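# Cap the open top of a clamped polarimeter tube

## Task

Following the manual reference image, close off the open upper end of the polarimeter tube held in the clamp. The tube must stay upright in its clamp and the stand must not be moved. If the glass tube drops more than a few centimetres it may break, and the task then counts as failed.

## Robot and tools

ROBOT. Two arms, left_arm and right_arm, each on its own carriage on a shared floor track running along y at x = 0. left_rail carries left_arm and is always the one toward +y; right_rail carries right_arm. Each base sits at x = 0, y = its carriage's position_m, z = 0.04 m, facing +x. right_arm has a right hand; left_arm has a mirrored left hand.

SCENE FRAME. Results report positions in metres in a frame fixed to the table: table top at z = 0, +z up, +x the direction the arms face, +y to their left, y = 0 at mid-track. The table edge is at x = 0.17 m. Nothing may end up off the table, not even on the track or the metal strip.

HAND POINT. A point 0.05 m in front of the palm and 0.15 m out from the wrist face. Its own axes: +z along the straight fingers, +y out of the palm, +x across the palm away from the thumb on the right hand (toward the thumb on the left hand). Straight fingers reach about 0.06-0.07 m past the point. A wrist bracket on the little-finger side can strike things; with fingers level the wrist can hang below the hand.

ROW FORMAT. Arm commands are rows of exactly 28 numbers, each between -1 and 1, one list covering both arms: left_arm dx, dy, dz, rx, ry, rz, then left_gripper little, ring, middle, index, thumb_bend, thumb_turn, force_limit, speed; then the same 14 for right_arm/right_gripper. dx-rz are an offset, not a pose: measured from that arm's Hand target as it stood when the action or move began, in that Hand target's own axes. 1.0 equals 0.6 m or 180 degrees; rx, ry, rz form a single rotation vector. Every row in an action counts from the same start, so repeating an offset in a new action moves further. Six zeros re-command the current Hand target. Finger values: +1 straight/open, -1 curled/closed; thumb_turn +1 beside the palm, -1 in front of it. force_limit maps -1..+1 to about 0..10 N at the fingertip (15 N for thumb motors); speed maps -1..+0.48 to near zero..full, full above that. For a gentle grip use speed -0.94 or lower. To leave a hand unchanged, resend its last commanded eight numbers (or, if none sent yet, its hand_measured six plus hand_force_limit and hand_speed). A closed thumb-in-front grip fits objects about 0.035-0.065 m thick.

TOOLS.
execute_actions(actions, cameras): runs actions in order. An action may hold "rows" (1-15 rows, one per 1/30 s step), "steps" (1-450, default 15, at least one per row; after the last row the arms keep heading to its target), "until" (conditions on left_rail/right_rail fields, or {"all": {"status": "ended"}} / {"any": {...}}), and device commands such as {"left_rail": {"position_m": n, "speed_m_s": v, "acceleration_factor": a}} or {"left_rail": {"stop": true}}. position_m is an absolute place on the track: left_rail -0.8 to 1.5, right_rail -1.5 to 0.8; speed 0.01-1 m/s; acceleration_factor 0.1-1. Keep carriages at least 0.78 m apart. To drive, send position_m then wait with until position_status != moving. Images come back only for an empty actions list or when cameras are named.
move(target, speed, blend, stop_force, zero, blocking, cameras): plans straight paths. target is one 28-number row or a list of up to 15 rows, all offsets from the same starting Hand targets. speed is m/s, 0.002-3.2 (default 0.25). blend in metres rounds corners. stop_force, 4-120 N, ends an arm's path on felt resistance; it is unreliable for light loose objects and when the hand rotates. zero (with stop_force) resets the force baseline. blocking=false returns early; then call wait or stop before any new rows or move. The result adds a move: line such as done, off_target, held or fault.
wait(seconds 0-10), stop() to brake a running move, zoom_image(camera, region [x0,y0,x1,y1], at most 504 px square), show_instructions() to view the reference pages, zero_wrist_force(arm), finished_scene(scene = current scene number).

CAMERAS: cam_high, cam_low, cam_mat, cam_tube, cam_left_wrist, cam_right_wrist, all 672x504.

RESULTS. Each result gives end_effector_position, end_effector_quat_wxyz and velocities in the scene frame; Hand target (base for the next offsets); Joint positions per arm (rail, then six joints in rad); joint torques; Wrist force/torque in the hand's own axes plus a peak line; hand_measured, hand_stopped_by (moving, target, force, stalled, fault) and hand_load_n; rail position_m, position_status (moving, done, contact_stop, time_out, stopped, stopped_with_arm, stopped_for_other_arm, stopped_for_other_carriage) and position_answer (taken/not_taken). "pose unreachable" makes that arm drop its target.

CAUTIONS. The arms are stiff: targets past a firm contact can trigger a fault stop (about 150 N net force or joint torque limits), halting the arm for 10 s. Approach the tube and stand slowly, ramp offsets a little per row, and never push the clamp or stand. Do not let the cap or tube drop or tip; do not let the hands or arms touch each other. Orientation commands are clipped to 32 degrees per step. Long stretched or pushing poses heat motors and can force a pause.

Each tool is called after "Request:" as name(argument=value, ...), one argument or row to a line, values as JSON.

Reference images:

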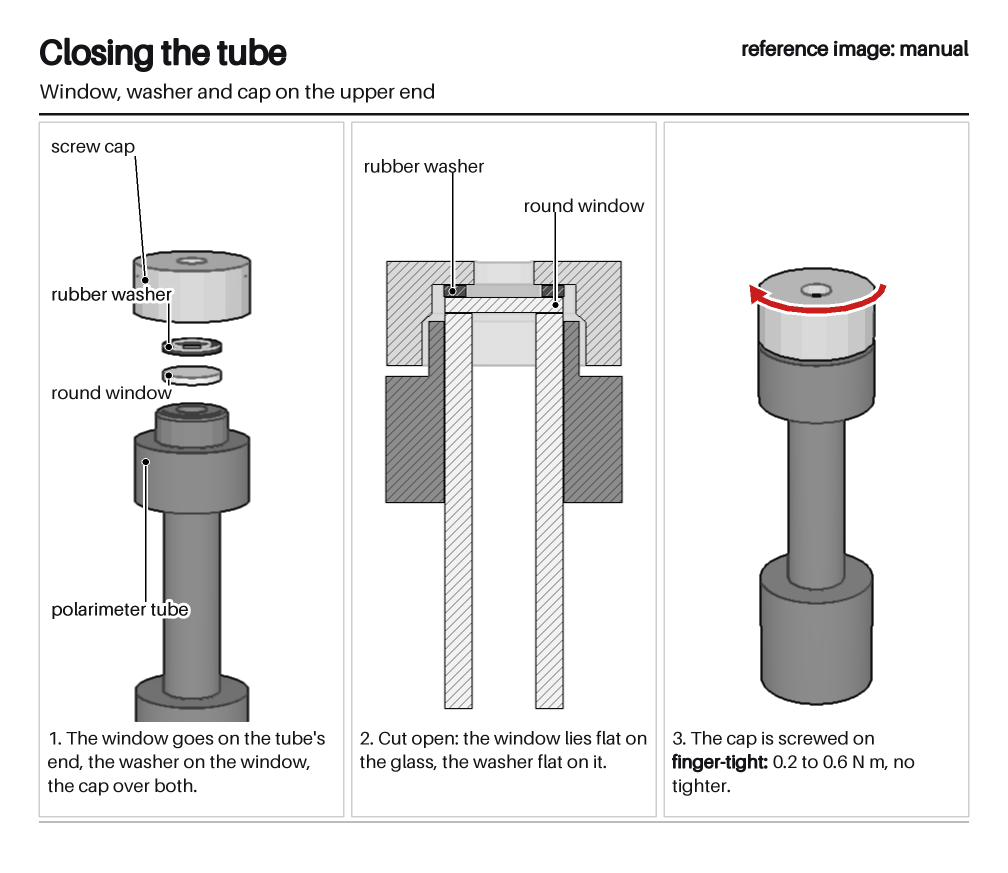

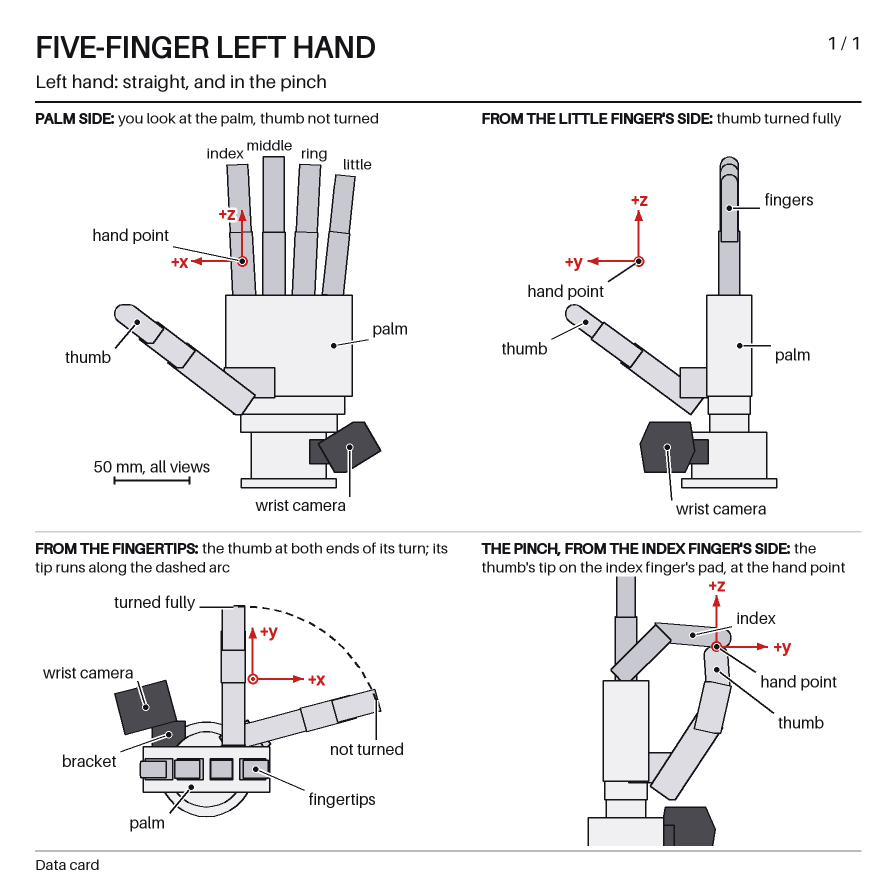

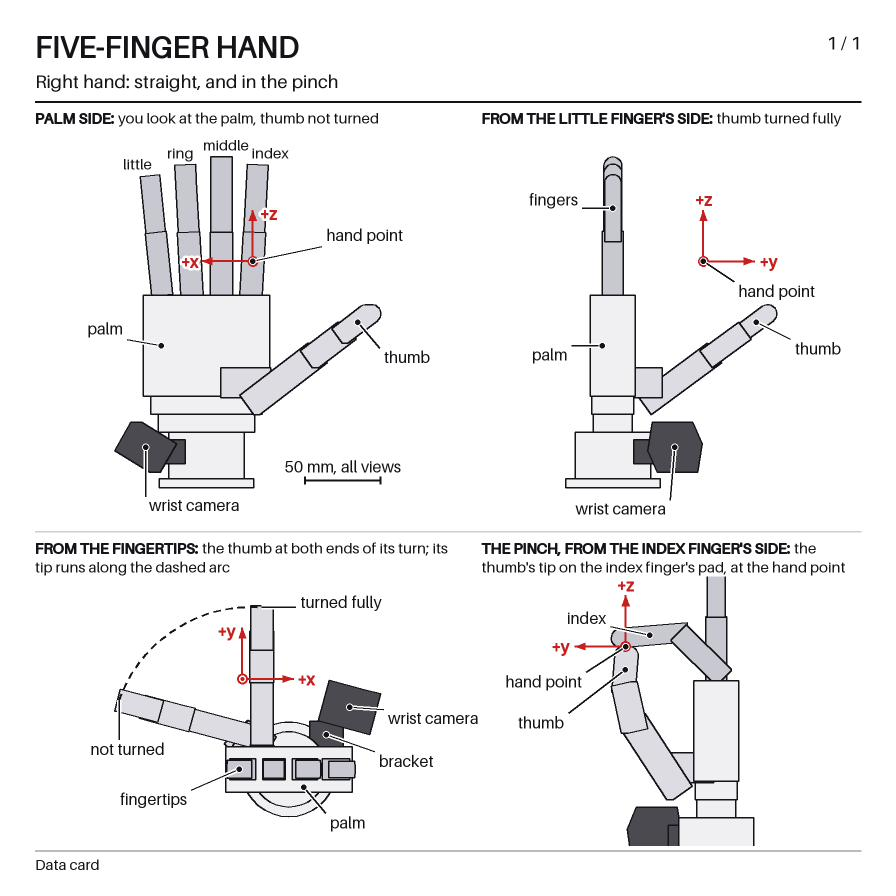

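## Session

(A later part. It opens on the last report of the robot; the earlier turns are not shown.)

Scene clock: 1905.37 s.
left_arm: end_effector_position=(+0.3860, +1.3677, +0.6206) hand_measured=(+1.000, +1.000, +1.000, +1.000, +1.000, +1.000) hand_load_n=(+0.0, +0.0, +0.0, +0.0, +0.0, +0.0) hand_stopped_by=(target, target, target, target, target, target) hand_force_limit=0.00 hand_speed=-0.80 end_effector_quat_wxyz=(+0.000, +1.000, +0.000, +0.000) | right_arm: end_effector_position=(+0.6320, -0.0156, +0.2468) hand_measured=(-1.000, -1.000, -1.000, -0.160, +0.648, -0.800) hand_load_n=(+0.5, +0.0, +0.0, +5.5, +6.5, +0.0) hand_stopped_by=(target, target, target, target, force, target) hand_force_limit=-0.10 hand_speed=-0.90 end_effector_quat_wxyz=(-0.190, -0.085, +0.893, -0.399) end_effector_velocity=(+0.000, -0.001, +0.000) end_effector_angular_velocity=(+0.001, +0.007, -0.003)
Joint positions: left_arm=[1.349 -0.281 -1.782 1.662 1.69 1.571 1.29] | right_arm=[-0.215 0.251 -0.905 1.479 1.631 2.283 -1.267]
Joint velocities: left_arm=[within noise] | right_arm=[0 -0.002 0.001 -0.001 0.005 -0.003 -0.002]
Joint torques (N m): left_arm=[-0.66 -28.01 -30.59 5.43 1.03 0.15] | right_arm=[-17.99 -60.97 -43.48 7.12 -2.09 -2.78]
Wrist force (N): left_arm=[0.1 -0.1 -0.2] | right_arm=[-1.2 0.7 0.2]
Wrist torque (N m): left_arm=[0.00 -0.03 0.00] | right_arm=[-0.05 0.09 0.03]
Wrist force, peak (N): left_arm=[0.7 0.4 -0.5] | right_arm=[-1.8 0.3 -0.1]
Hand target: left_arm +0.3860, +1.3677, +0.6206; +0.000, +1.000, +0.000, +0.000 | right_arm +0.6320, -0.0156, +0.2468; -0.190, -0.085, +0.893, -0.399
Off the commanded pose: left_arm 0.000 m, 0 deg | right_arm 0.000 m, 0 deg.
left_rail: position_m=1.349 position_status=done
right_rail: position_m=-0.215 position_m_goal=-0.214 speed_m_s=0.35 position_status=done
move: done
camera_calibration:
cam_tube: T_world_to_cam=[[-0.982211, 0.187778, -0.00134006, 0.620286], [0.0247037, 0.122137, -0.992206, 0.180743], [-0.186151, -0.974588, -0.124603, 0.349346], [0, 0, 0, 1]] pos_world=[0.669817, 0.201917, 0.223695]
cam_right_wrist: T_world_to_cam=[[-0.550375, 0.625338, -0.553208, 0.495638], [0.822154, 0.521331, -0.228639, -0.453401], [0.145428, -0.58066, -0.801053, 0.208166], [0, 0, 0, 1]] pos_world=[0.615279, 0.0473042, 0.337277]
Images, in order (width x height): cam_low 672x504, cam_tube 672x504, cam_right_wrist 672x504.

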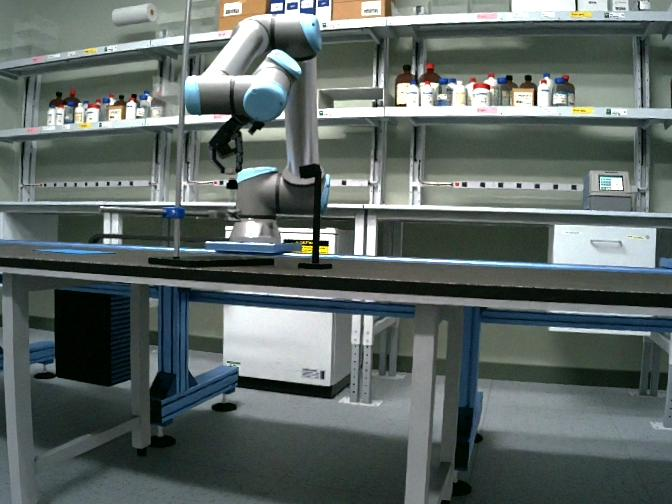

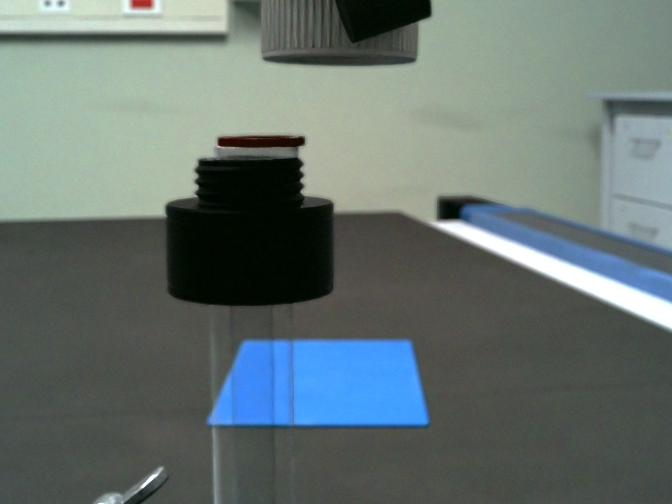

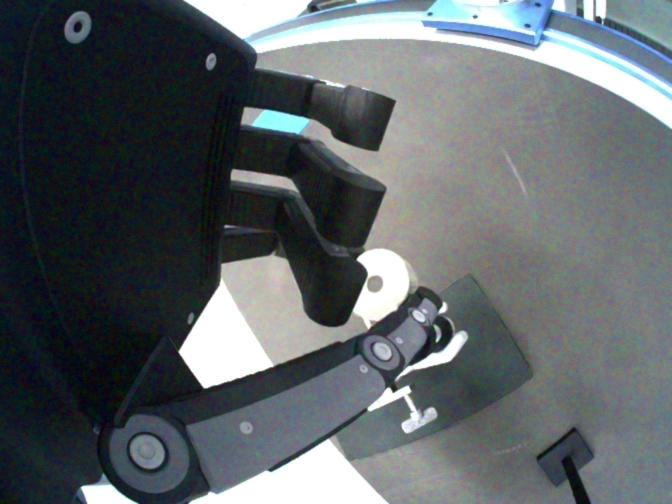

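Request:
wait(
  seconds=0.1,
  cameras=["cam_high","cam_low","cam_tube","cam_right_wrist"],
)

Scene clock: 1910.30 s.
left_arm: end_effector_position=(+0.3860, +1.3677, +0.6206) hand_measured=(+1.000, +1.000, +1.000, +1.000, +1.000, +1.000) hand_load_n=(+0.0, +0.0, +0.0, +0.0, +0.0, +0.0) hand_stopped_by=(target, target, target, target, target, target) hand_force_limit=0.00 hand_speed=-0.80 end_effector_quat_wxyz=(+0.000, +1.000, +0.000, +0.000) | right_arm: end_effector_position=(+0.6320, -0.0156, +0.2468) hand_measured=(-1.000, -1.000, -1.000, -0.160, +0.648, -0.800) hand_load_n=(+0.0, +0.0, +0.0, +5.5, +6.5, -0.5) hand_stopped_by=(target, target, target, target, force, target) hand_force_limit=-0.10 hand_speed=-0.90 end_effector_quat_wxyz=(-0.190, -0.085, +0.893, -0.399)
Joint positions: left_arm=[1.349 -0.281 -1.782 1.662 1.69 1.571 1.29] | right_arm=[-0.215 0.251 -0.905 1.479 1.631 2.283 -1.267]
Joint torques (N m): left_arm=[0.1 -34.03 -30.4 5.63 0.95 0.3] | right_arm=[-18.98 -62.57 -44.75 6.85 -2.35 -3.24]
Wrist force (N): left_arm=[0.4 0.1 -0.1] | right_arm=[-1.3 0.4 0.0]
Wrist torque (N m): left_arm=[0.03 -0.07 0.01] | right_arm=[-0.09 0.11 0.02]
Wrist force, peak (N): left_arm=[0.4 0.0 -0.8] | right_arm=[-1.6 1.0 -0.1]
Hand target: left_arm +0.3860, +1.3677, +0.6206; +0.000, +1.000, +0.000, +0.000 | right_arm +0.6320, -0.0156, +0.2468; -0.190, -0.085, +0.893, -0.399
Off the commanded pose: left_arm 0.000 m, 0 deg | right_arm 0.000 m, 0 deg.
left_rail: position_m=1.349 position_status=done
right_rail: position_m=-0.215 position_m_goal=-0.214 speed_m_s=0.35 position_status=done
wait: 0.10 s; at rest from the start
camera_calibration:
cam_tube: T_world_to_cam=[[-0.982211, 0.187778, -0.00134006, 0.620286], [0.0247037, 0.122137, -0.992206, 0.180743], [-0.186151, -0.974588, -0.124603, 0.349346], [0, 0, 0, 1]] pos_world=[0.669817, 0.201917, 0.223695]
cam_right_wrist: T_world_to_cam=[[-0.550642, 0.625355, -0.552924, 0.495759], [0.822048, 0.521324, -0.22904, -0.453281], [0.145021, -0.580649, -0.801134, 0.208428], [0, 0, 0, 1]] pos_world=[0.615378, 0.0473042, 0.337276]
Images, in order (width x height): cam_high 672x504, cam_low 672x504, cam_tube 672x504, cam_right_wrist 672x504.

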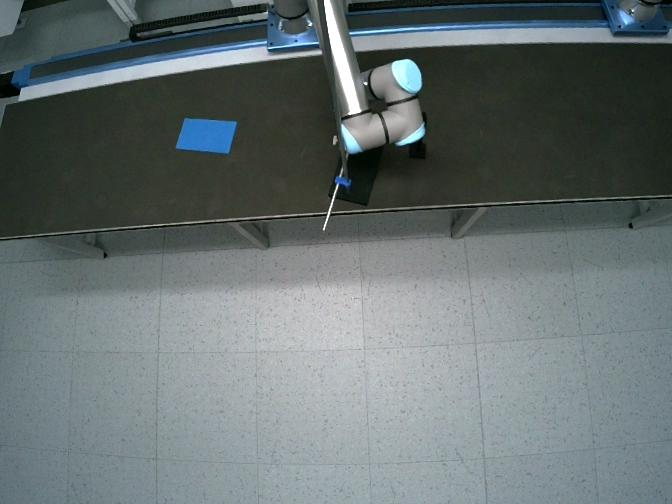

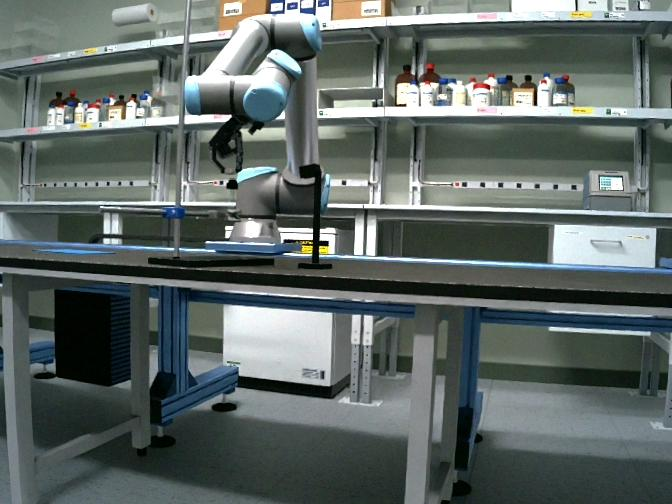

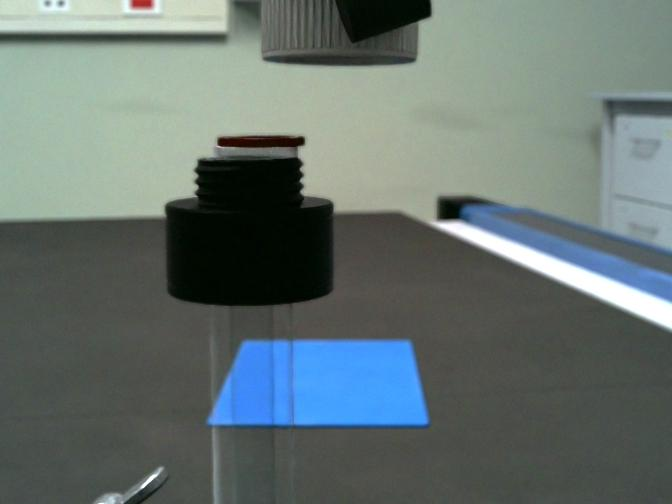

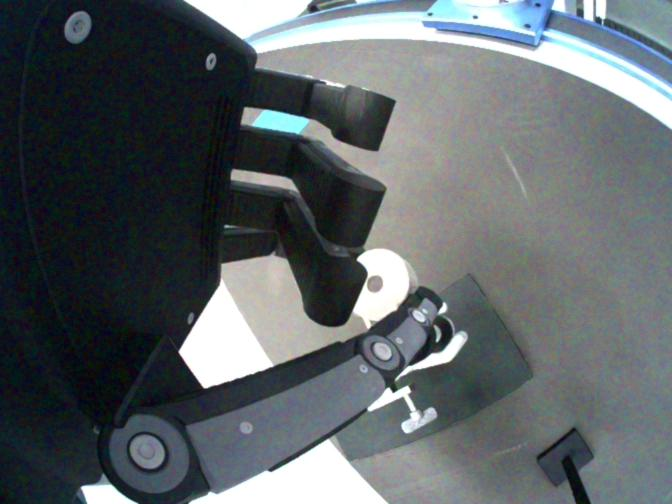

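Request:
move(
  target=[
    [0,0,0,0,0,0,1,1,1,1,1,1,0,-0.8,0.0660,-0.0188,-0.0170,0,0,0,-1,-1,-1,-0.16,0.4,-0.8,-0.1,-0.9],
    [0,0,0,0,0,0,1,1,1,1,1,1,0,-0.8,0.2234,-0.0074,-0.0067,0,0,0,-1,-1,-1,-0.16,0.4,-0.8,-0.1,-0.9],
  ],
  speed=[0.04,0.1],
  blend=[0.01,0],
  cameras=["cam_tube","cam_low","cam_right_wrist","cam_high"],
)

Scene clock: 1962.93 s.
left_arm: end_effector_position=(+0.3860, +1.3677, +0.6206) hand_measured=(+1.000, +1.000, +1.000, +1.000, +1.000, +1.000) hand_load_n=(+0.0, +0.0, +0.0, +0.0, +0.0, +0.0) hand_stopped_by=(target, target, target, target, target, target) hand_force_limit=0.00 hand_speed=-0.80 end_effector_quat_wxyz=(+0.000, +1.000, +0.000, +0.000) | right_arm: end_effector_position=(+0.5123, -0.0155, +0.3069) hand_measured=(-1.000, -1.000, -1.000, -0.160, +0.648, -0.800) hand_load_n=(+0.0, +0.0, +0.0, +6.0, +6.5, -0.5) hand_stopped_by=(target, target, target, target, force, target) hand_force_limit=-0.10 hand_speed=-0.90 end_effector_quat_wxyz=(-0.190, -0.085, +0.893, -0.399)
Joint positions: left_arm=[1.349 -0.281 -1.782 1.662 1.69 1.571 1.29] | right_arm=[-0.215 0.296 -1.106 1.698 1.643 2.256 -1.219]
Joint torques (N m): left_arm=[0.94 -30.26 -29.92 5.27 1.3 0.44] | right_arm=[13.99 -80.53 -24.95 7.16 -2.05 2.66]
Wrist force (N): left_arm=[0.5 0.0 -0.1] | right_arm=[-0.7 0.1 -0.3]
Wrist torque (N m): left_arm=[0.01 -0.08 0.02] | right_arm=[-0.11 0.03 -0.18]
Wrist force, peak (N): left_arm=[0.7 0.0 -0.7] | right_arm=[-1.6 1.0 0.1]
Hand target: left_arm +0.3860, +1.3677, +0.6206; +0.000, +1.000, +0.000, +0.000 | right_arm +0.5121, -0.0155, +0.3070; -0.190, -0.085, +0.893, -0.399
Off the commanded pose: left_arm 0.000 m, 0 deg | right_arm 0.000 m, 0 deg.
left_rail: position_m=1.349 position_status=done
right_rail: position_m=-0.215 position_m_goal=-0.214 speed_m_s=0.35 position_status=done
move: done
camera_calibration:
cam_tube: T_world_to_cam=[[-0.982211, 0.187778, -0.00134006, 0.620286], [0.0247037, 0.122137, -0.992206, 0.180743], [-0.186151, -0.974588, -0.124603, 0.349346], [0, 0, 0, 1]] pos_world=[0.669817, 0.201917, 0.223695]
cam_right_wrist: T_world_to_cam=[[-0.550689, 0.625325, -0.552911, 0.463042], [0.822017, 0.521358, -0.229072, -0.341113], [0.14502, -0.580649, -0.801134, 0.273855], [0, 0, 0, 1]] pos_world=[0.495678, 0.0473043, 0.397276]
Images, in order (width x height): cam_high 672x504, cam_low 672x504, cam_tube 672x504, cam_right_wrist 672x504.

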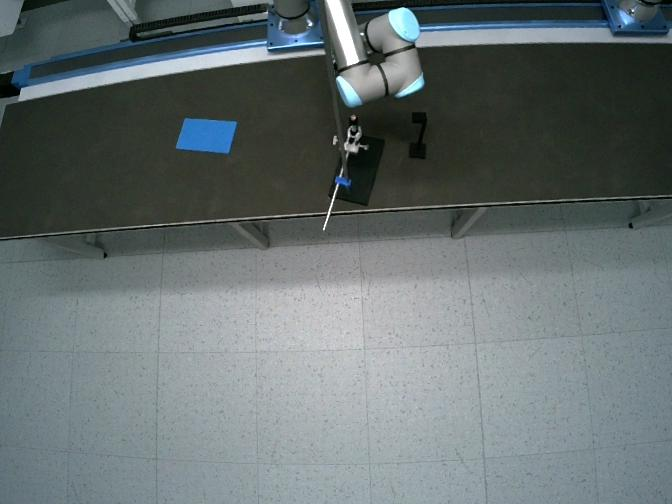

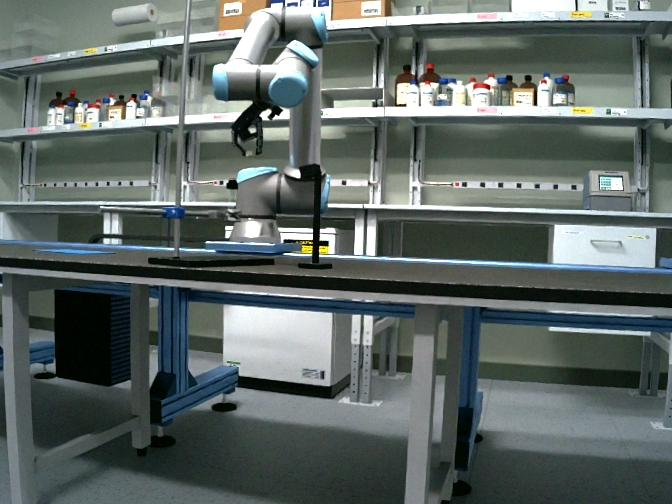

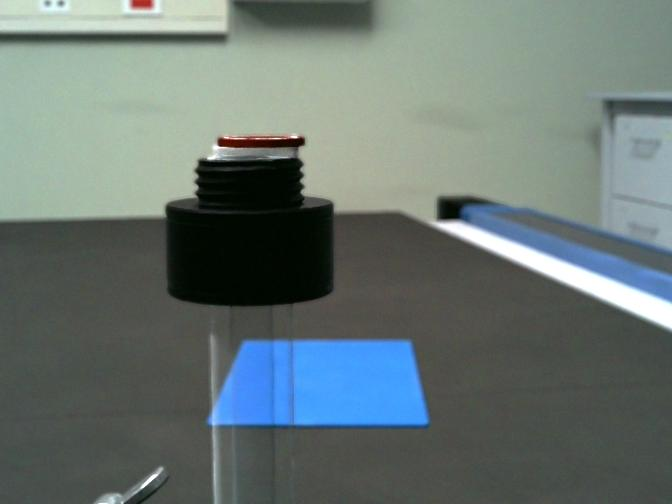

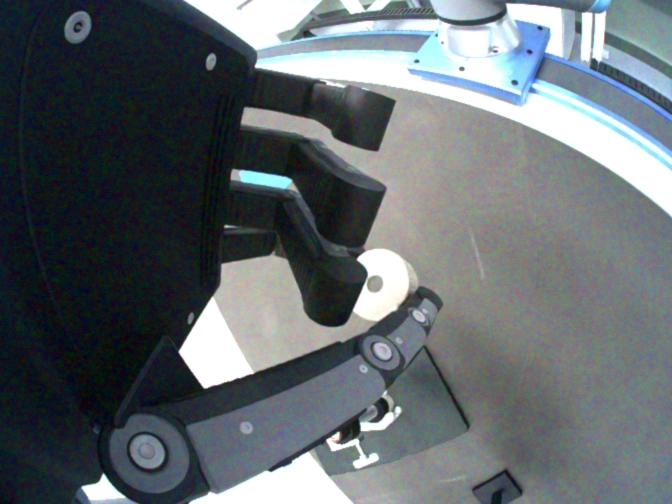

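Request:
zoom_image(
  camera="cam_high",
  region=[310, 100, 450, 240],
)

Request:
zoom_image(
  camera="cam_low",
  region=[130, 150, 290, 280],
)

Request:
zoom_image(
  camera="cam_tube",
  region=[150, 80, 350, 230],
)

Scaled by 3.600 from the camera's 672x504 image, which has a finer 960x720 frame.

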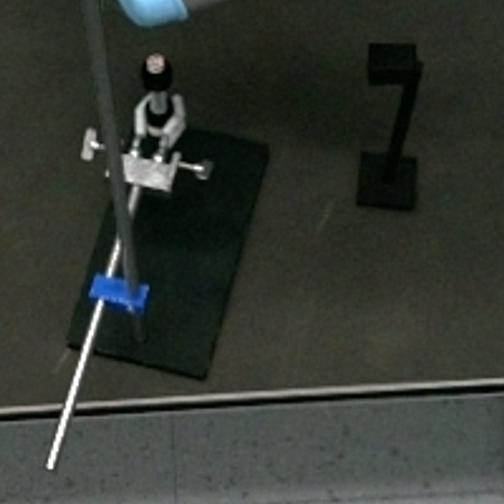

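Scaled by 3.150 from the camera's 672x504 image, which has a finer 960x720 frame.

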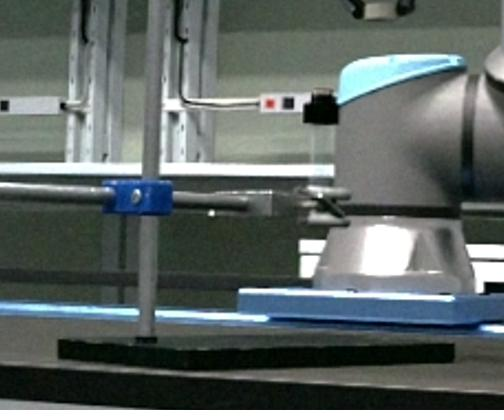

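Scaled by 2.520 from the camera's 672x504 image, which has a finer 960x720 frame.

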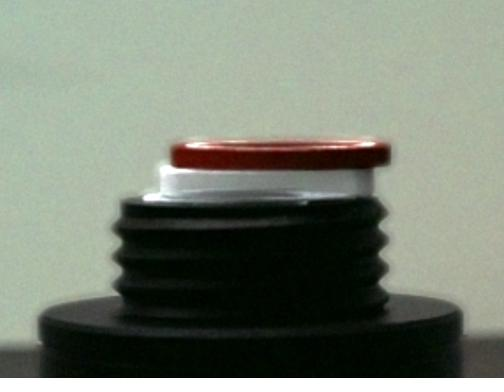

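Request:
execute_actions(
  actions=[
    {"right_rail":{"position_m":-0.83},"steps":150,"until":{"right_rail":{"position_status":["!=","moving"]}}},
  ],
)

Request:
move(
  target=[0,0,0,0,0,0,1,1,1,1,1,1,0,-0.8,-0.1776,0.2964,0.2668,0,0,0,-1,-1,-1,-0.16,0.4,-0.8,-0.1,-0.9],
  speed=0.15,
  cameras=["cam_right_wrist","cam_mat"],
)

Request:
move(
  target=[0,0,0,0,0,0,1,1,1,1,1,1,0,-0.8,-0.0190,0.0317,0.0285,0,0,0,-1,-1,-1,-0.16,0.4,-0.8,-0.1,-0.9],
  speed=0.02,
  stop_force=4,
  cameras=["cam_right_wrist","cam_mat"],
)

Scene clock: 2065.47 s.
left_arm: end_effector_position=(+0.3860, +1.3677, +0.6206) hand_measured=(+1.000, +1.000, +1.000, +1.000, +1.000, +1.000) hand_load_n=(+0.0, +0.0, +0.0, +0.0, +0.0, +0.0) hand_stopped_by=(target, target, target, target, target, target) hand_force_limit=0.00 hand_speed=-0.80 end_effector_quat_wxyz=(+0.000, +1.000, +0.000, +0.000) | right_arm: end_effector_position=(+0.5121, -0.6310, +0.3070) hand_measured=(-1.000, -1.000, -1.000, -0.160, +0.648, -0.800) hand_load_n=(+0.0, +0.0, +0.0, +6.0, +6.5, -0.5) hand_stopped_by=(target, target, target, target, force, target) hand_force_limit=-0.10 hand_speed=-0.90 end_effector_quat_wxyz=(-0.190, -0.085, +0.893, -0.399)
Joint positions: left_arm=[1.349 -0.281 -1.782 1.662 1.69 1.571 1.29] | right_arm=[-0.83 0.296 -1.106 1.699 1.643 2.256 -1.219]
Joint torques (N m): left_arm=[2.97 -30.85 -31.49 5.61 1.62 -0.05] | right_arm=[-7.51 -74.2 -33.2 5.97 -0.97 2.45]
Wrist force (N): left_arm=[0.4 -0.3 -0.4] | right_arm=[-1.4 0.3 -0.2]
Wrist torque (N m): left_arm=[-0.01 -0.08 0.02] | right_arm=[-0.09 0.14 -0.23]
Wrist force, peak (N): left_arm=[0.8 0.0 -0.4] | right_arm=[-1.8 0.8 -0.4]
Hand target: left_arm +0.3860, +1.3677, +0.6206; +0.000, +1.000, +0.000, +0.000 | right_arm +0.5121, -0.6310, +0.3070; -0.190, -0.085, +0.893, -0.399
Off the commanded pose: left_arm 0.000 m, 0 deg | right_arm 0.000 m, 0 deg.
left_rail: position_m=1.349 position_status=done
right_rail: position_m=-0.830 speed_m_s=0.35 position_status=done

Scene clock: 2067.83 s.
left_arm: end_effector_position=(+0.3860, +1.3677, +0.6206) hand_measured=(+1.000, +1.000, +1.000, +1.000, +1.000, +1.000) hand_load_n=(+0.0, -0.5, +0.0, +0.0, +0.0, +0.0) hand_stopped_by=(target, target, target, target, target, target) hand_force_limit=0.00 hand_speed=-0.80 end_effector_quat_wxyz=(+0.000, +1.000, +0.000, +0.000) | right_arm: end_effector_position=(+0.5118, -0.6315, +0.0453) hand_measured=(-1.000, -1.000, -1.000, -0.160, +0.648, -0.800) hand_load_n=(+0.0, +0.0, +0.0, +5.5, +6.5, -0.5) hand_stopped_by=(target, target, target, target, force, target) hand_force_limit=-0.10 hand_speed=-0.90 end_effector_quat_wxyz=(-0.190, -0.085, +0.893, -0.399)
Joint positions: left_arm=[1.349 -0.281 -1.782 1.662 1.69 1.571 1.29] | right_arm=[-0.83 0.296 -0.8 1.774 1.262 2.256 -1.22]
Joint torques (N m): left_arm=[1.18 -31.93 -29.66 5.93 1.4 0.32] | right_arm=[-12.24 -58.18 -31.53 2.08 4.91 -2.88]
Wrist force (N): left_arm=[0.6 -0.2 -0.2] | right_arm=[-1.2 0.5 0.5]
Wrist torque (N m): left_arm=[-0.02 -0.10 0.03] | right_arm=[-0.08 0.08 -0.03]
Wrist force, peak (N): left_arm=[0.8 -0.1 -0.4] | right_arm=[-1.5 1.4 0.5]
Hand target: left_arm +0.3860, +1.3677, +0.6206; +0.000, +1.000, +0.000, +0.000 | right_arm +0.5118, -0.6315, +0.0450; -0.190, -0.085, +0.893, -0.399
Off the commanded pose: left_arm 0.000 m, 0 deg | right_arm 0.000 m, 0 deg.
left_rail: position_m=1.349 position_status=done
right_rail: position_m=-0.830 speed_m_s=0.35 position_status=done
move: done
camera_calibration:
cam_right_wrist: T_world_to_cam=[[-0.550642, 0.625355, -0.552924, 0.703258], [0.822048, 0.521324, -0.22904, -0.0795623], [0.145021, -0.580649, -0.801134, -0.293271], [0, 0, 0, 1]] pos_world=[0.495178, -0.568596, 0.135676]
Images, in order (width x height): cam_mat 672x504, cam_right_wrist 672x504.

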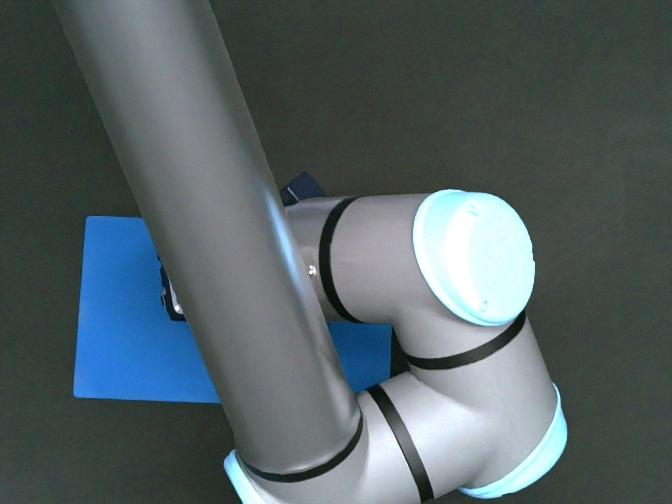

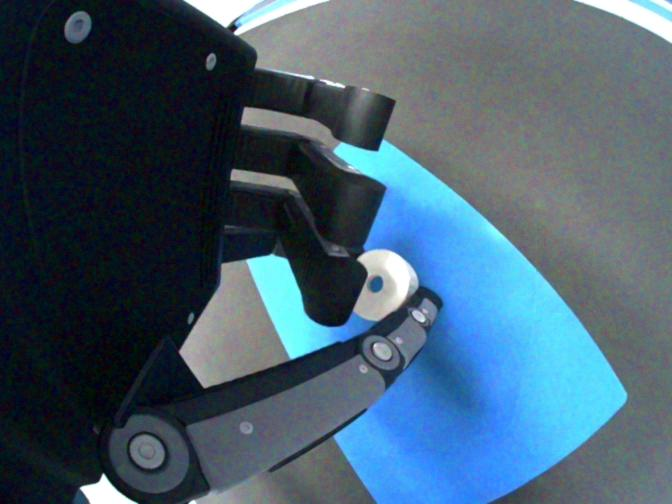

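Scene clock: 2070.37 s.
left_arm: end_effector_position=(+0.3860, +1.3677, +0.6206) hand_measured=(+1.000, +1.000, +1.000, +1.000, +1.000, +1.000) hand_load_n=(+0.0, +0.0, +0.0, +0.0, +0.0, +0.0) hand_stopped_by=(target, target, target, target, target, target) hand_force_limit=0.00 hand_speed=-0.80 end_effector_quat_wxyz=(+0.000, +1.000, +0.000, +0.000) | right_arm: end_effector_position=(+0.5118, -0.6315, +0.0189) hand_measured=(-1.000, -1.000, -1.000, -0.160, +0.648, -0.800) hand_load_n=(+0.0, +0.0, +0.0, +5.0, +7.0, -0.5) hand_stopped_by=(target, target, target, target, force, target) hand_force_limit=-0.10 hand_speed=-0.90 end_effector_quat_wxyz=(-0.190, -0.085, +0.893, -0.399)
Joint positions: left_arm=[1.349 -0.281 -1.782 1.662 1.69 1.571 1.29] | right_arm=[-0.83 0.296 -0.763 1.77 1.229 2.256 -1.22]
Joint torques (N m): left_arm=[1.15 -32.5 -30.78 5.7 1.27 0.1] | right_arm=[-9.09 -87.54 -14.24 6.76 1.34 -2.93]
Wrist force (N): left_arm=[0.3 0.0 -0.1] | right_arm=[0.4 -1.2 -1.0]
Wrist torque (N m): left_arm=[0.00 -0.04 0.01] | right_arm=[-0.18 0.02 -0.02]
Wrist force, peak (N): left_arm=[0.4 -0.3 -0.9] | right_arm=[1.4 -4.3 -5.6]
Hand target: left_arm +0.3860, +1.3677, +0.6206; +0.000, +1.000, +0.000, +0.000 | right_arm +0.5118, -0.6315, +0.0189; -0.190, -0.085, +0.893, -0.399 (not the last commanded pose)
Off the commanded pose: left_arm 0.000 m, 0 deg | right_arm 0.002 m, 0 deg.
left_rail: position_m=1.349 position_status=done
right_rail: position_m=-0.830 speed_m_s=0.35 position_status=done
move: contact (right_arm)
camera_calibration:
cam_right_wrist: T_world_to_cam=[[-0.55068, 0.625293, -0.552956, 0.688766], [0.82202, 0.521345, -0.22909, -0.0855028], [0.145032, -0.580697, -0.801097, -0.314436], [0, 0, 0, 1]] pos_world=[0.495178, -0.568696, 0.109375]
Images, in order (width x height): cam_mat 672x504, cam_right_wrist 672x504.

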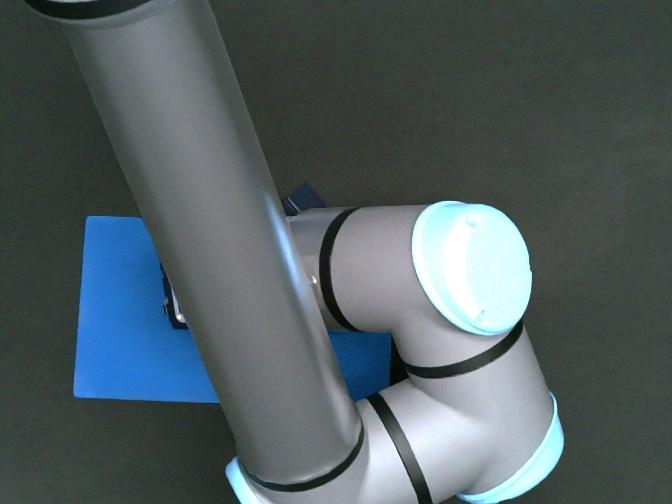

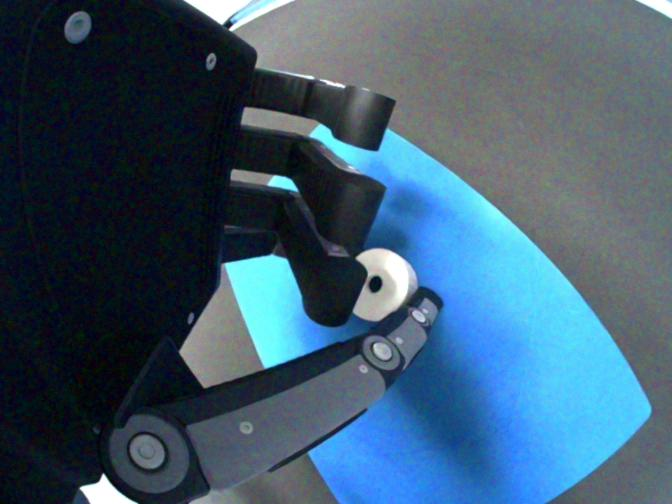

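Request:
execute_actions(
  actions=[
    {"rows":[[0,0,0,0,0,0,1,1,1,1,1,1,0,-0.8,0,0,0,0,0,0,-1,-1,-1,-0.16,0.8,-0.8,-0.1,-0.85]],"steps":50},
  ],
  cameras=["cam_right_wrist"],
)

Scene clock: 2076.00 s.
left_arm: end_effector_position=(+0.3860, +1.3677, +0.6206) hand_measured=(+1.000, +1.000, +1.000, +1.000, +1.000, +1.000) hand_load_n=(+0.0, +0.0, +0.0, +0.0, +0.0, +0.0) hand_stopped_by=(target, target, target, target, target, target) hand_force_limit=0.00 hand_speed=-0.80 end_effector_quat_wxyz=(+0.000, +1.000, +0.000, +0.000) | right_arm: end_effector_position=(+0.5118, -0.6315, +0.0189) hand_measured=(-1.000, -1.000, -1.000, -0.160, +0.800, -0.800) hand_load_n=(+0.0, +0.0, +0.0, +0.5, +0.0, +0.0) hand_stopped_by=(target, target, target, target, target, target) hand_force_limit=-0.10 hand_speed=-0.85 end_effector_quat_wxyz=(-0.190, -0.085, +0.893, -0.399)
Joint positions: left_arm=[1.349 -0.281 -1.782 1.662 1.69 1.571 1.29] | right_arm=[-0.83 0.296 -0.763 1.77 1.229 2.256 -1.22]
Joint torques (N m): left_arm=[0.7 -31.04 -30.9 5.61 1.2 0] | right_arm=[0.71 -88.2 -13.64 6.91 -2 -1.06]
Wrist force (N): left_arm=[0.4 0.0 -0.4] | right_arm=[-0.4 -0.8 0.9]
Wrist torque (N m): left_arm=[0.03 -0.07 0.01] | right_arm=[-0.17 0.03 -0.02]
Wrist force, peak (N): left_arm=[0.7 0.1 -0.6] | right_arm=[0.3 -1.3 -1.7]
Hand target: left_arm +0.3860, +1.3677, +0.6206; +0.000, +1.000, +0.000, +0.000 | right_arm +0.5118, -0.6315, +0.0189; -0.190, -0.085, +0.893, -0.399
Off the commanded pose: left_arm 0.000 m, 0 deg | right_arm 0.000 m, 0 deg.
left_rail: position_m=1.349 position_status=done
right_rail: position_m=-0.830 speed_m_s=0.35 position_status=done
camera_calibration:
cam_right_wrist: T_world_to_cam=[[-0.550689, 0.625325, -0.552911, 0.688784], [0.822017, 0.521358, -0.229072, -0.0854954], [0.14502, -0.580649, -0.801134, -0.314399], [0, 0, 0, 1]] pos_world=[0.495178, -0.568696, 0.109376]
Images, in order (width x height): cam_right_wrist 672x504.

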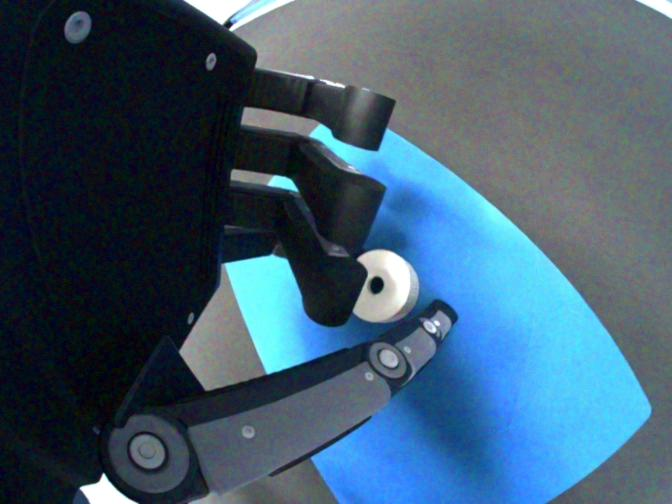

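Request:
move(
  target=[
    [0,0,0,0,0,0,1,1,1,1,1,1,0,-0.8,0,-0.0022,0.0025,0,0,0,-1,-1,-1,-0.16,0.8,-0.8,-0.1,-0.85],
    [0,0,0,0,0,0,1,1,1,1,1,1,0,-0.8,0.0332,-0.0577,-0.0474,0,0,0,-1,-1,-1,-0.16,0.8,-0.8,-0.1,-0.85],
    [0,0,0,0,0,0,1,1,1,1,1,1,0,-0.8,0.1898,-0.3189,-0.2827,0,-0.0892,0.0991,-1,-1,-1,-0.16,0.8,-0.8,-0.1,-0.85],
  ],
  speed=[0.02,0.06,0.2],
  blend=[0,0.01,0],
  cameras=["cam_right_wrist","cam_mat"],
)

Scene clock: 2199.50 s.
left_arm: end_effector_position=(+0.3860, +1.3677, +0.6206) hand_measured=(+1.000, +1.000, +1.000, +1.000, +1.000, +1.000) hand_load_n=(+0.0, +0.0, +0.0, +0.0, +0.0, +0.0) hand_stopped_by=(target, target, target, target, target, target) hand_force_limit=0.00 hand_speed=-0.80 end_effector_quat_wxyz=(+0.000, +1.000, +0.000, +0.000) | right_arm: end_effector_position=(+0.5121, -0.6330, +0.2985) hand_measured=(-1.000, -1.000, -1.000, -0.160, +0.800, -0.800) hand_load_n=(+0.0, +0.0, +0.0, +0.0, +0.0, +0.0) hand_stopped_by=(target, target, target, target, target, target) hand_force_limit=-0.10 hand_speed=-0.85 end_effector_quat_wxyz=(-0.001, -0.001, +0.913, -0.408)
Joint positions: left_arm=[1.349 -0.281 -1.782 1.662 1.69 1.571 1.29] | right_arm=[-0.83 0.341 -1.222 1.81 1.341 2.348 -1.083]
Joint torques (N m): left_arm=[0.66 -30.83 -30.56 5.99 1.19 -0.2] | right_arm=[13.94 -67.34 -42.62 7.76 5.43 2.13]
Wrist force (N): left_arm=[0.1 -0.1 -0.5] | right_arm=[-1.2 0.1 -0.1]
Wrist torque (N m): left_arm=[0.00 -0.02 0.00] | right_arm=[-0.09 0.16 -0.21]
Wrist force, peak (N): left_arm=[0.6 0.0 -0.6] | right_arm=[-1.8 0.4 1.1]
Hand target: left_arm +0.3860, +1.3677, +0.6206; +0.000, +1.000, +0.000, +0.000 | right_arm +0.5121, -0.6330, +0.2988; +0.000, -0.001, +0.913, -0.408
Off the commanded pose: left_arm 0.000 m, 0 deg | right_arm 0.000 m, 0 deg.
left_rail: position_m=1.349 position_status=done
right_rail: position_m=-0.830 speed_m_s=0.35 position_status=done
move: done
camera_calibration:
cam_right_wrist: T_world_to_cam=[[-0.278959, 0.625209, -0.728901, 0.757719], [0.843802, 0.521949, 0.124765, -0.137301], [0.458454, -0.580244, -0.673155, -0.289749], [0, 0, 0, 1]] pos_world=[0.460063, -0.570193, 0.374387]
Images, in order (width x height): cam_mat 672x504, cam_right_wrist 672x504.

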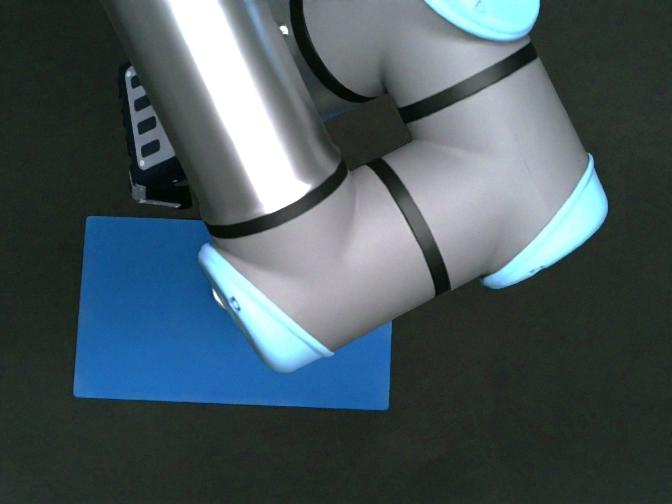

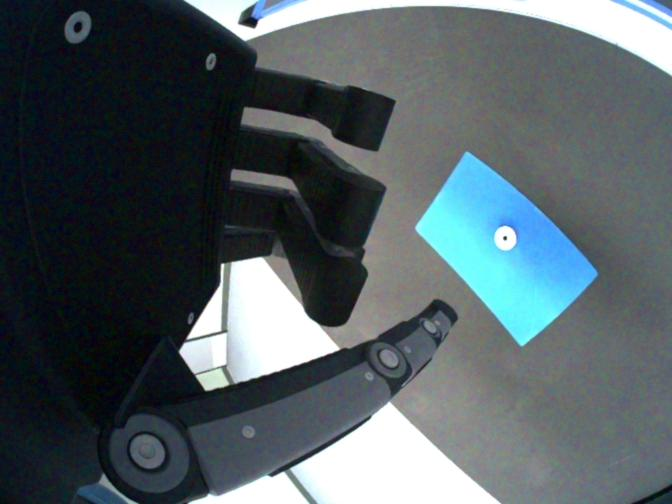

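Request:
move(
  target=[
    [0,0,0,0,0,0,1,1,1,1,1,1,0,-0.8,-0.05,0,0,0,-0.1239,-0.1115,-1,-1,-1,-1,0.3,-1,0,0],
    [0,0,0,0,0,0,1,1,1,1,1,1,0,-0.8,-0.10,0,0,0,-0.2478,-0.2230,-1,-1,-1,-1,0.3,-1,0,0],
    [0,0,0,0,0,0,1,1,1,1,1,1,0,-0.8,-0.15,0,0,0,-0.3717,-0.3344,-1,-1,-1,-1,0.3,-1,0,0],
  ],
  speed=0.3,
  blend=[0.01,0.01,0],
)

Request:
execute_actions(
  actions=[
    {"right_rail":{"position_m":-0.3},"steps":150,"until":{"right_rail":{"position_status":["!=","moving"]}}},
  ],
  cameras=["cam_right_wrist","cam_high","cam_low","cam_tube"],
)

Scene clock: 2215.87 s.
left_arm: end_effector_position=(+0.3860, +1.3677, +0.6206) hand_measured=(+1.000, +1.000, +1.000, +1.000, +1.000, +1.000) hand_load_n=(+0.0, +0.0, +0.0, +0.0, +0.0, +0.0) hand_stopped_by=(target, target, target, target, target, target) hand_force_limit=0.00 hand_speed=-0.80 end_effector_quat_wxyz=(+0.000, +1.000, +0.000, +0.000) | right_arm: end_effector_position=(+0.6021, -0.6329, +0.2987) hand_measured=(-1.000, -1.000, -1.000, -1.000, +0.434, -1.000) hand_load_n=(+0.0, +0.0, -1.5, +0.0, +12.0, +3.5) hand_stopped_by=(target, target, target, target, force, target) hand_force_limit=0.00 hand_speed=0.00 end_effector_quat_wxyz=(-0.287, +0.646, -0.646, +0.288)
Joint positions: left_arm=[1.349 -0.281 -1.782 1.662 1.69 1.571 1.29] | right_arm=[-0.83 -0.017 -1.58 1.978 0.335 1.559 -3.154]
Joint torques (N m): left_arm=[0.27 -29.11 -31.05 5.95 1.49 0.16] | right_arm=[-11.88 -17.95 -51.54 4.29 -3.28 -2.93]
Wrist force (N): left_arm=[0.5 -0.2 -0.4] | right_arm=[-0.7 0.0 0.2]
Wrist torque (N m): left_arm=[0.01 -0.10 0.03] | right_arm=[-0.12 0.09 0.05]
Wrist force, peak (N): left_arm=[0.6 -0.3 -0.6] | right_arm=[-1.3 0.7 -0.1]
Hand target: left_arm +0.3860, +1.3677, +0.6206; +0.000, +1.000, +0.000, +0.000 | right_arm +0.6021, -0.6329, +0.2987; -0.287, +0.646, -0.646, +0.288
Off the commanded pose: left_arm 0.000 m, 0 deg | right_arm 0.000 m, 0 deg.
left_rail: position_m=1.349 position_status=done
right_rail: position_m=-0.830 speed_m_s=0.35 position_status=done
move: done

Scene clock: 2218.53 s.
left_arm: end_effector_position=(+0.3860, +1.3677, +0.6206) hand_measured=(+1.000, +1.000, +1.000, +1.000, +1.000, +1.000) hand_load_n=(+0.0, +0.0, +0.0, +0.0, +0.0, +0.0) hand_stopped_by=(target, target, target, target, target, target) hand_force_limit=0.00 hand_speed=-0.80 end_effector_quat_wxyz=(+0.000, +1.000, +0.000, +0.000) | right_arm: end_effector_position=(+0.6021, -0.1029, +0.2987) hand_measured=(-1.000, -1.000, -1.000, -1.000, +0.434, -1.000) hand_load_n=(+0.0, +0.0, -1.5, +0.0, +12.0, +3.5) hand_stopped_by=(target, target, target, target, force, target) hand_force_limit=0.00 hand_speed=0.00 end_effector_quat_wxyz=(-0.287, +0.646, -0.646, +0.288)
Joint positions: left_arm=[1.349 -0.281 -1.782 1.662 1.69 1.571 1.29] | right_arm=[-0.3 -0.017 -1.58 1.978 0.335 1.559 -3.155]
Joint torques (N m): left_arm=[-0.87 -29.88 -29.26 5.8 1.22 0.15] | right_arm=[-12.08 -18.05 -47.64 3.77 -2.17 -2.86]
Wrist force (N): left_arm=[0.3 -0.2 -0.3] | right_arm=[-0.5 0.2 -0.4]
Wrist torque (N m): left_arm=[-0.01 -0.06 0.02] | right_arm=[-0.02 0.08 0.08]
Wrist force, peak (N): left_arm=[0.5 -0.5 -0.4] | right_arm=[-1.7 0.3 0.0]
Hand target: left_arm +0.3860, +1.3677, +0.6206; +0.000, +1.000, +0.000, +0.000 | right_arm +0.6021, -0.1029, +0.2987; -0.287, +0.646, -0.646, +0.288
Off the commanded pose: left_arm 0.000 m, 0 deg | right_arm 0.000 m, 0 deg.
left_rail: position_m=1.349 position_status=done
right_rail: position_m=-0.300 speed_m_s=0.35 position_status=done
camera_calibration:
cam_tube: T_world_to_cam=[[-0.982211, 0.187778, -0.00134006, 0.620286], [0.0247037, 0.122137, -0.992206, 0.180743], [-0.186151, -0.974588, -0.124603, 0.349346], [0, 0, 0, 1]] pos_world=[0.669817, 0.201917, 0.223695]
cam_right_wrist: T_world_to_cam=[[-0.627143, -0.278801, -0.727298, 0.567656], [-0.521574, 0.843808, 0.126285, 0.364803], [0.578491, 0.458538, -0.674604, 0.0117243], [0, 0, 0, 1]] pos_world=[0.539491, -0.154936, 0.374695]
Images, in order (width x height): cam_high 672x504, cam_low 672x504, cam_tube 672x504, cam_right_wrist 672x504.

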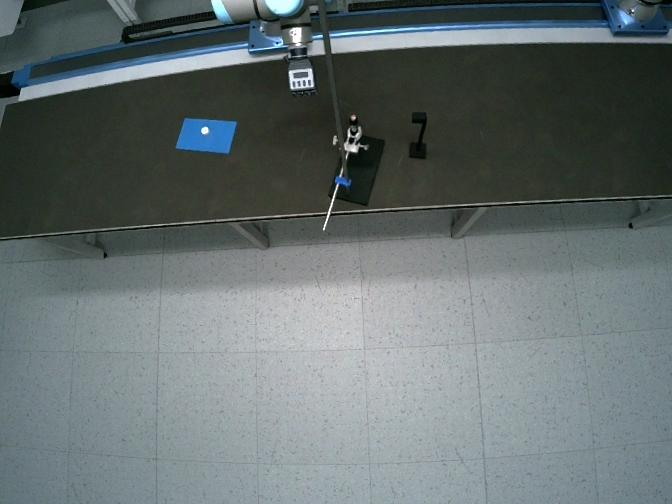

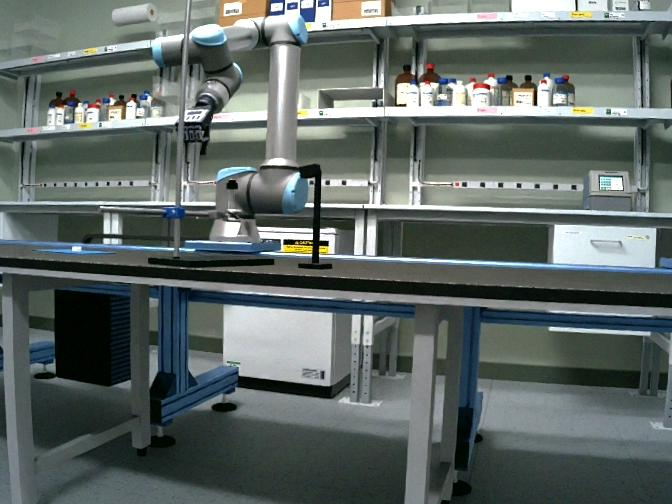

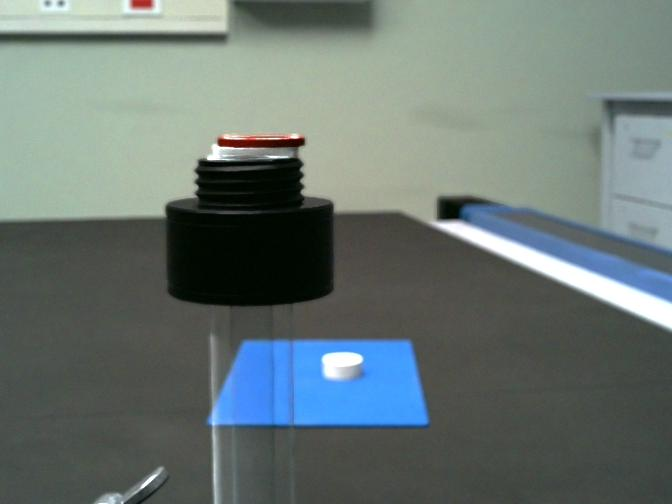

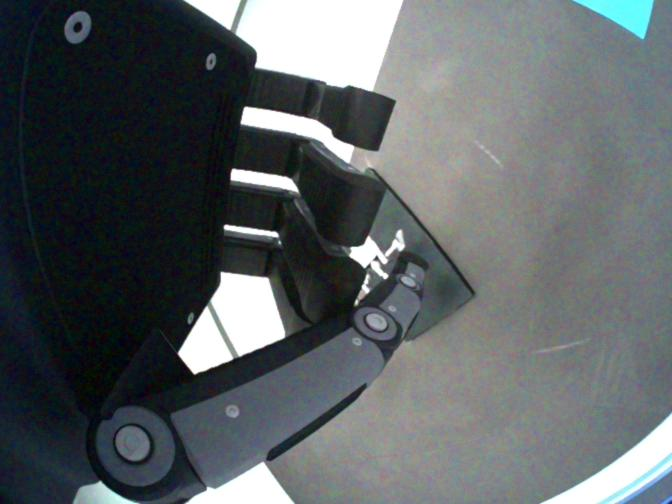

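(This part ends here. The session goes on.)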